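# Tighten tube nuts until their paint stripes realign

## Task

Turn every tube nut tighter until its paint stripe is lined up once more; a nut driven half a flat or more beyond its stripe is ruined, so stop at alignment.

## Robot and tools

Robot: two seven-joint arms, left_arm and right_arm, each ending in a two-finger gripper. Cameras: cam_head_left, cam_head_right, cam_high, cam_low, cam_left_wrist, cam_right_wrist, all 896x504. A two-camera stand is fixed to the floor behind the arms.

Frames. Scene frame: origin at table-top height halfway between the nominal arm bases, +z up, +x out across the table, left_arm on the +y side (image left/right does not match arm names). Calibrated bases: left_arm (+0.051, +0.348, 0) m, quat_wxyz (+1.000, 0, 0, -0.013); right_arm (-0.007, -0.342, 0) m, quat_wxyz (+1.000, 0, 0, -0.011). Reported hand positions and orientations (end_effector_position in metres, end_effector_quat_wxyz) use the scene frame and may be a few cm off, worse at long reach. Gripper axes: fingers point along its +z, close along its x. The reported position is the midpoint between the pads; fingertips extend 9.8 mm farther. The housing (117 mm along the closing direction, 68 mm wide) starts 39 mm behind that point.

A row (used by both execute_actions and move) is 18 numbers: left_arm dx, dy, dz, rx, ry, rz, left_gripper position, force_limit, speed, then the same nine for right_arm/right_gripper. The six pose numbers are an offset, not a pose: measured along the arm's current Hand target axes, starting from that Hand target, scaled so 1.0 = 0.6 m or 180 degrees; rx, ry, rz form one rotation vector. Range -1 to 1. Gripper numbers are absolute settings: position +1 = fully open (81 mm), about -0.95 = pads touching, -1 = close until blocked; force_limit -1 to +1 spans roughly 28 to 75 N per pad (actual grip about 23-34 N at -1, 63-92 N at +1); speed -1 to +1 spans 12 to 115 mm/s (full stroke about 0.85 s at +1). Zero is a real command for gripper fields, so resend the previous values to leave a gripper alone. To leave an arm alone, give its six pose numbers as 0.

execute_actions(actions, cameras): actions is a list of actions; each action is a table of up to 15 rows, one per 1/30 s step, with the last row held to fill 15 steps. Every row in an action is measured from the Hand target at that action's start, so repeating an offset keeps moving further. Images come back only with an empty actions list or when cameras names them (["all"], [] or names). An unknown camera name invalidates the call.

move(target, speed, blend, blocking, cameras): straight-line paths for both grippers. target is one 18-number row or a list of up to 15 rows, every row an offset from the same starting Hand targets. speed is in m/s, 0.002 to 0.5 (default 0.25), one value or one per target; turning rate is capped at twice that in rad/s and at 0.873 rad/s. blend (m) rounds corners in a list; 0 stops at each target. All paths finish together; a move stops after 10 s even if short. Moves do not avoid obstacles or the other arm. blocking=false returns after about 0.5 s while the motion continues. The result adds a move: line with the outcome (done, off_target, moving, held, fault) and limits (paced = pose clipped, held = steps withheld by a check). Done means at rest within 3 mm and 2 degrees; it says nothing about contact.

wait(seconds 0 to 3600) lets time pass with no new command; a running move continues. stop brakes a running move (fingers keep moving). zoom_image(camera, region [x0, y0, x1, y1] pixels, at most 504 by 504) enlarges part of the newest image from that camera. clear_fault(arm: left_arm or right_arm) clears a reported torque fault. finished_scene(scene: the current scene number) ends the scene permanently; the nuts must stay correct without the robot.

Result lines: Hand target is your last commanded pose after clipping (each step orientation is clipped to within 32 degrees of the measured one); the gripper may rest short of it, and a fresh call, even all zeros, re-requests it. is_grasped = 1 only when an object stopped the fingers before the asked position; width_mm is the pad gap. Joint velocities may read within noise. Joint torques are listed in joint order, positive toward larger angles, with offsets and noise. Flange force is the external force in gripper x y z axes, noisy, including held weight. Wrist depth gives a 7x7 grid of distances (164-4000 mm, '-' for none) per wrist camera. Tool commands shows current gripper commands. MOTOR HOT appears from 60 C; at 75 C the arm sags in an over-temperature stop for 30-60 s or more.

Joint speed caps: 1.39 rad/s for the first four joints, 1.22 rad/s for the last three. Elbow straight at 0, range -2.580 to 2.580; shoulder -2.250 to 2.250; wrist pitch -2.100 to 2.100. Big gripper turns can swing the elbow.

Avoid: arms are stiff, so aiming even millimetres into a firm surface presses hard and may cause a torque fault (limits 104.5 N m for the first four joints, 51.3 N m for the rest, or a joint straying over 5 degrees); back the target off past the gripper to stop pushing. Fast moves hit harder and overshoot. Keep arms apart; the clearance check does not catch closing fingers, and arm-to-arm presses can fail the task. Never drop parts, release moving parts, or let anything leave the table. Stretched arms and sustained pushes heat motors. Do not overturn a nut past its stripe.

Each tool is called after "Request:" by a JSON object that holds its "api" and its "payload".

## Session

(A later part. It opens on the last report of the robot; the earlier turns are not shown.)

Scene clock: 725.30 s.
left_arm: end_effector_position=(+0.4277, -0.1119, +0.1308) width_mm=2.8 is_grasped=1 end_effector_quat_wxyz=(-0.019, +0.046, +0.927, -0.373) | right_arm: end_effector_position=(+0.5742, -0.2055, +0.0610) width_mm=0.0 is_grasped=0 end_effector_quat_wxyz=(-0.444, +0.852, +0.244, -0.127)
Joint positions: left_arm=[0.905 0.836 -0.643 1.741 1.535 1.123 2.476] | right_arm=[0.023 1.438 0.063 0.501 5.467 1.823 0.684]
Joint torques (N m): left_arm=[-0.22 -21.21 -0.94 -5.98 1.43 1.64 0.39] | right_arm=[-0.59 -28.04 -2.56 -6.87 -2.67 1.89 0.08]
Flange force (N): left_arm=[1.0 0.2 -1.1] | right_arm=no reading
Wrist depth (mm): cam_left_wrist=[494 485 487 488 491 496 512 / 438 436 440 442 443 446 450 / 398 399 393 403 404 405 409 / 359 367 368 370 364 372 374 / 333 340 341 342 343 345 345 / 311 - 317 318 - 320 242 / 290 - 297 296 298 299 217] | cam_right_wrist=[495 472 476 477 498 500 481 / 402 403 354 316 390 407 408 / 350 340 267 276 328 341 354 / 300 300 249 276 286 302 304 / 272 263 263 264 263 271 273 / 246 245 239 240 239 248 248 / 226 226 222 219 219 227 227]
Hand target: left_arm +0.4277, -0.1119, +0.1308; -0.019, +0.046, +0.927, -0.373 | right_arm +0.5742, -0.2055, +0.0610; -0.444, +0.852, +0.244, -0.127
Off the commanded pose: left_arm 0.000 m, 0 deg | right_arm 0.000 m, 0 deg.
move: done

Request:
{"api": "move", "payload": {"target": [[0,-0.0207,-0.0217,0,0,0,-1,1,-0.5,0,0,0,0,0,0,-1,-1,1],[0.0088,0.0967,-0.3873,0,0,0,-1,1,-0.5,0,0,0,0,0,0,-1,-1,1]], "speed": 0.25, "blend": [0.01,0]}}

Request:
{"api": "move", "payload": {"target": [0,0,0,0,0,0,-1,1,-0.5,-0.0057,-0.2237,0.1177,-0.3056,0,0,-1,-1,1], "speed": 0.25}}

Request:
{"api": "wait", "payload": {"seconds": 1.1, "cameras": ["cam_right_wrist"]}}

Request:
{"api": "zoom_image", "payload": {"camera": "cam_right_wrist", "region": [265, 215, 375, 335]}}

Request:
{"api": "zoom_image", "payload": {"camera": "cam_right_wrist", "region": [410, 330, 530, 460]}}

Request:
{"api": "zoom_image", "payload": {"camera": "cam_right_wrist", "region": [340, 120, 450, 240]}}

Scene clock: 727.73 s.
left_arm: end_effector_position=(+0.4429, +0.0903, +0.2583) width_mm=2.8 is_grasped=1 end_effector_quat_wxyz=(-0.019, +0.046, +0.927, -0.373) | right_arm: end_effector_position=(+0.5742, -0.2055, +0.0610) width_mm=0.0 is_grasped=0 end_effector_quat_wxyz=(-0.444, +0.852, +0.244, -0.127)
Joint positions: left_arm=[0.63 0.544 -0.84 1.816 1.143 1.448 2.42] | right_arm=[0.023 1.438 0.063 0.501 5.467 1.823 0.684]
Joint torques (N m): left_arm=[0.23 -16.39 -0.76 -6.54 1.54 1.76 0.44] | right_arm=[-0.6 -27.98 -2.56 -6.92 -2.65 1.87 0.08]
Flange force (N): left_arm=[0.9 1.1 -1.0] | right_arm=no reading
Wrist depth (mm): cam_left_wrist=[440 721 725 728 733 753 759 / 438 462 654 655 659 677 682 / 433 593 600 601 601 605 617 / 542 543 556 560 562 547 568 / 504 511 516 516 500 492 516 / 467 - 473 466 474 476 476 / 431 - 398 441 442 446 438] | cam_right_wrist=[494 496 476 476 499 500 481 / 403 404 404 315 392 406 407 / 350 340 268 276 328 341 354 / 300 301 249 276 285 302 305 / 271 263 263 264 263 271 274 / 247 244 239 240 240 248 248 / 226 226 222 219 219 227 227]
Hand target: left_arm +0.4430, +0.0903, +0.2583; -0.019, +0.046, +0.927, -0.373 | right_arm +0.5742, -0.2055, +0.0610; -0.444, +0.852, +0.244, -0.127
Off the commanded pose: left_arm 0.000 m, 0 deg | right_arm 0.000 m, 0 deg.
move: done; blend cut to 0.009 m at target 1

Scene clock: 730.27 s.
left_arm: end_effector_position=(+0.4430, +0.0903, +0.2583) width_mm=2.8 is_grasped=1 end_effector_quat_wxyz=(-0.019, +0.046, +0.927, -0.373) | right_arm: end_effector_position=(+0.5000, -0.0930, +0.1306) width_mm=0.0 is_grasped=0 end_effector_quat_wxyz=(-0.001, +0.961, +0.275, +0.000)
Joint positions: left_arm=[0.63 0.544 -0.84 1.816 1.143 1.448 2.42] | right_arm=[-0.768 0.819 0.465 1.349 5.897 1.062 0.338]
Joint torques (N m): left_arm=[-0.25 -16.38 -0.51 -6.59 1.54 1.76 0.38] | right_arm=[-0.52 -22.31 2.35 -7.34 -0.54 0.17 0.05]
Flange force (N): left_arm=[1.8 0.0 -0.7] | right_arm=[1.6 0.9 -0.8]
Wrist depth (mm): cam_left_wrist=[222 215 219 225 729 756 763 / 239 197 209 626 658 677 680 / 227 195 285 320 602 604 618 / 246 266 295 551 552 543 565 / 494 275 507 517 500 490 513 / 466 - 470 464 474 474 475 / 429 - 397 442 443 444 439] | cam_right_wrist=[258 258 252 251 251 257 257 / 258 252 251 251 213 251 256 / 258 246 252 213 213 251 251 / 252 252 227 213 251 251 250 / 252 252 214 214 251 251 257 / 252 252 214 223 251 251 257 / 259 252 214 252 246 251 257]
Hand target: left_arm +0.4430, +0.0903, +0.2583; -0.019, +0.046, +0.927, -0.373 | right_arm +0.5000, -0.0930, +0.1306; -0.001, +0.961, +0.275, +0.000
Off the commanded pose: left_arm 0.000 m, 0 deg | right_arm 0.000 m, 0 deg.
move: done

Scene clock: 731.37 s.
left_arm: end_effector_position=(+0.4430, +0.0903, +0.2583) width_mm=2.8 is_grasped=1 end_effector_quat_wxyz=(-0.019, +0.046, +0.927, -0.373) | right_arm: end_effector_position=(+0.5000, -0.0930, +0.1306) width_mm=0.0 is_grasped=0 end_effector_quat_wxyz=(-0.001, +0.961, +0.275, +0.000)
Joint positions: left_arm=[0.63 0.544 -0.84 1.816 1.143 1.448 2.42] | right_arm=[-0.769 0.819 0.465 1.349 5.897 1.062 0.338]
Joint torques (N m): left_arm=[-0.2 -16.35 -0.54 -6.55 1.56 1.77 0.4] | right_arm=[-0.57 -22.34 2.31 -7.31 -0.54 0.17 0.08]
Flange force (N): left_arm=[1.7 0.1 -0.8] | right_arm=[1.8 1.0 -0.8]
Wrist depth (mm): cam_left_wrist=[221 215 219 226 728 756 760 / 239 197 209 628 660 675 680 / 227 195 285 320 601 603 619 / 247 266 295 550 553 542 565 / 494 275 506 518 500 494 515 / 466 - 472 465 474 474 479 / 431 - 397 443 441 445 440] | cam_right_wrist=[258 258 251 251 251 257 256 / 258 252 252 251 213 251 256 / 258 247 252 213 213 250 251 / 252 252 227 213 251 251 250 / 252 252 214 213 251 251 256 / 253 252 214 223 251 251 256 / 259 252 214 252 246 252 256]
Hand target: left_arm +0.4430, +0.0903, +0.2583; -0.019, +0.046, +0.927, -0.373 | right_arm +0.4999, -0.0930, +0.1306; -0.001, +0.961, +0.275, +0.000
Tool commands: left_gripper/position=-1.0 left_gripper/force_limit=+1.0 left_gripper/speed=-0.5 right_gripper/position=-1.0 right_gripper/force_limit=-1.0 right_gripper/speed=+1.0
Off the commanded pose: left_arm 0.000 m, 0 deg | right_arm 0.000 m, 0 deg.
wait: 1.10 s; at rest by 0.17 s

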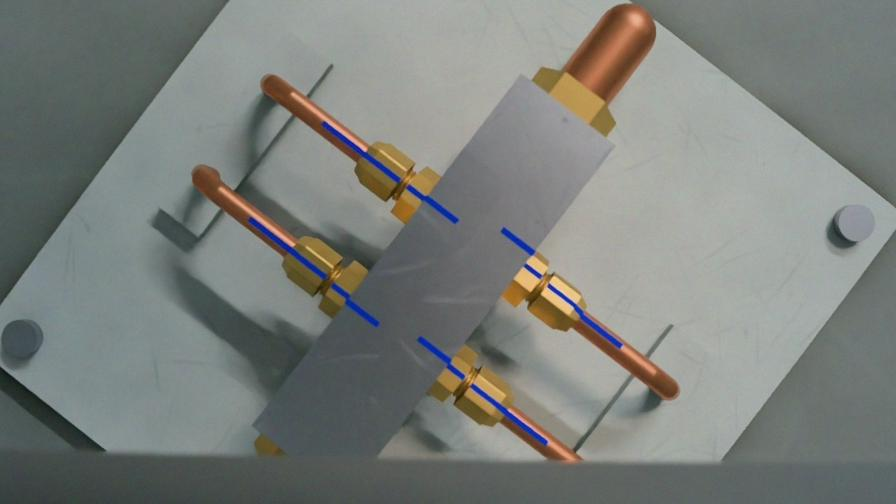

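Scaled by 4.200 from the camera's image (finer frame: 1280x720).

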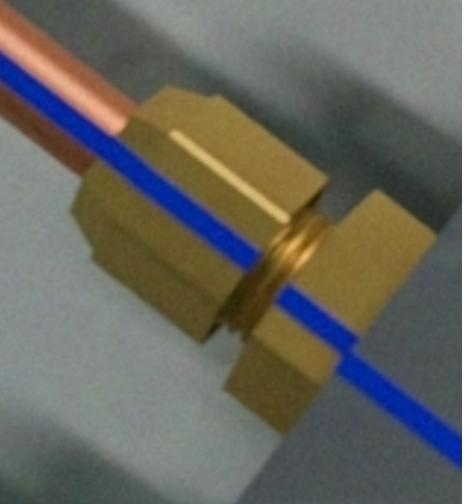

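Scaled by 3.877 from the camera's image (finer frame: 1280x720).

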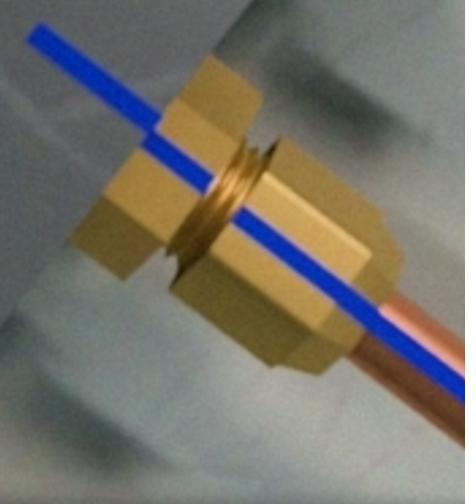

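Scaled by 4.200 from the camera's image (finer frame: 1280x720).

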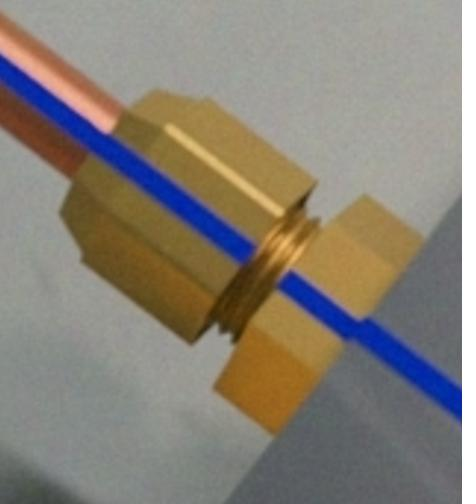

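Request:
{"api": "move", "payload": {"target": [-0.159,0.315,0.04,0,0,0,-1,1,-0.5,0,0,0,0,0,0,-1,-1,1], "speed": 0.2, "cameras": ["cam_high","cam_right_wrist"]}}

Request:
{"api": "zoom_image", "payload": {"camera": "cam_right_wrist", "region": [495, 220, 615, 350]}}

Scene clock: 734.27 s.
left_arm: end_effector_position=(+0.5497, +0.1999, +0.1101) width_mm=2.8 is_grasped=1 end_effector_quat_wxyz=(-0.019, +0.046, +0.927, -0.373) | right_arm: end_effector_position=(+0.5000, -0.0930, +0.1306) width_mm=0.0 is_grasped=0 end_effector_quat_wxyz=(-0.001, +0.961, +0.275, +0.000)
Joint positions: left_arm=[0.246 0.979 -0.74 1.564 1.26 1.542 2.126] | right_arm=[-0.769 0.819 0.465 1.349 5.897 1.062 0.338]
Joint torques (N m): left_arm=[-0.19 -21.87 -1.28 -4.63 1.04 2.25 0.42] | right_arm=[-0.58 -22.31 2.35 -7.34 -0.56 0.16 0.07]
Flange force (N): left_arm=[1.5 -0.3 -0.7] | right_arm=[1.7 1.0 -0.8]
Wrist depth (mm): cam_left_wrist=[459 450 446 441 378 446 460 / 404 405 396 389 338 389 416 / 367 369 363 363 350 366 375 / 332 333 334 333 329 336 339 / 312 314 316 312 317 318 318 / 286 - 293 293 - 295 292 / 268 - 274 275 276 273 273] | cam_right_wrist=[258 258 251 251 251 257 257 / 258 252 251 251 213 251 256 / 258 247 252 213 213 251 251 / 252 252 227 213 251 251 251 / 252 252 214 214 251 251 256 / 252 252 214 223 251 251 257 / 258 252 214 251 246 251 257]
Hand target: left_arm +0.5497, +0.2000, +0.1100; -0.019, +0.046, +0.927, -0.373 | right_arm +0.5000, -0.0930, +0.1306; -0.001, +0.961, +0.275, +0.000
Off the commanded pose: left_arm 0.000 m, 0 deg | right_arm 0.000 m, 0 deg.
move: done

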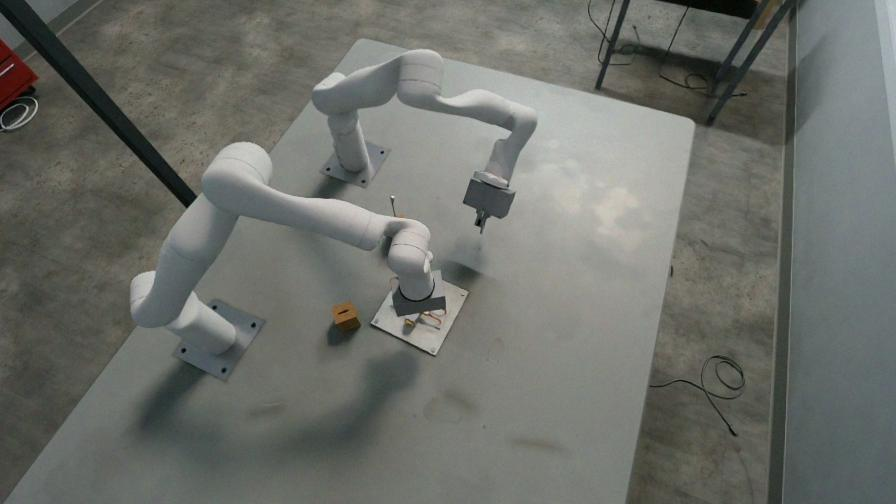

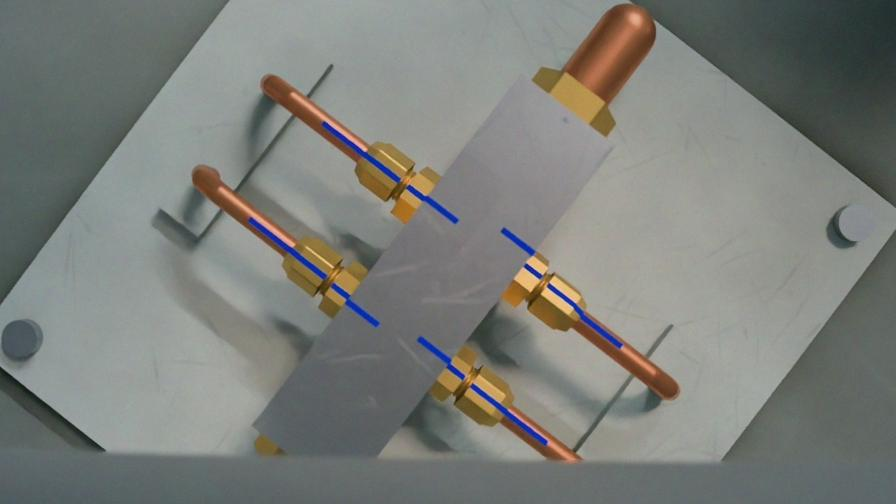

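Scaled by 3.877 from the camera's image (finer frame: 1280x720).

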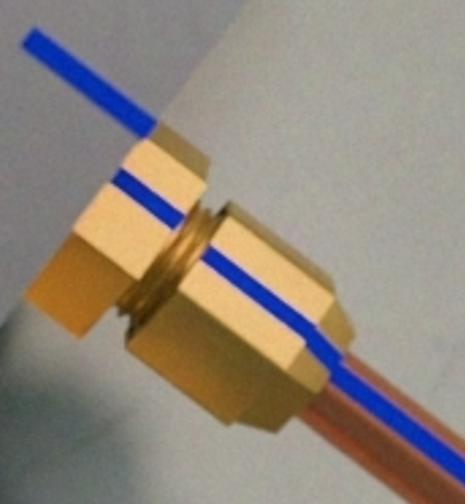

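Request:
{"api": "finished_scene", "payload": {"scene": 1}}

The scene is finished: the task was done.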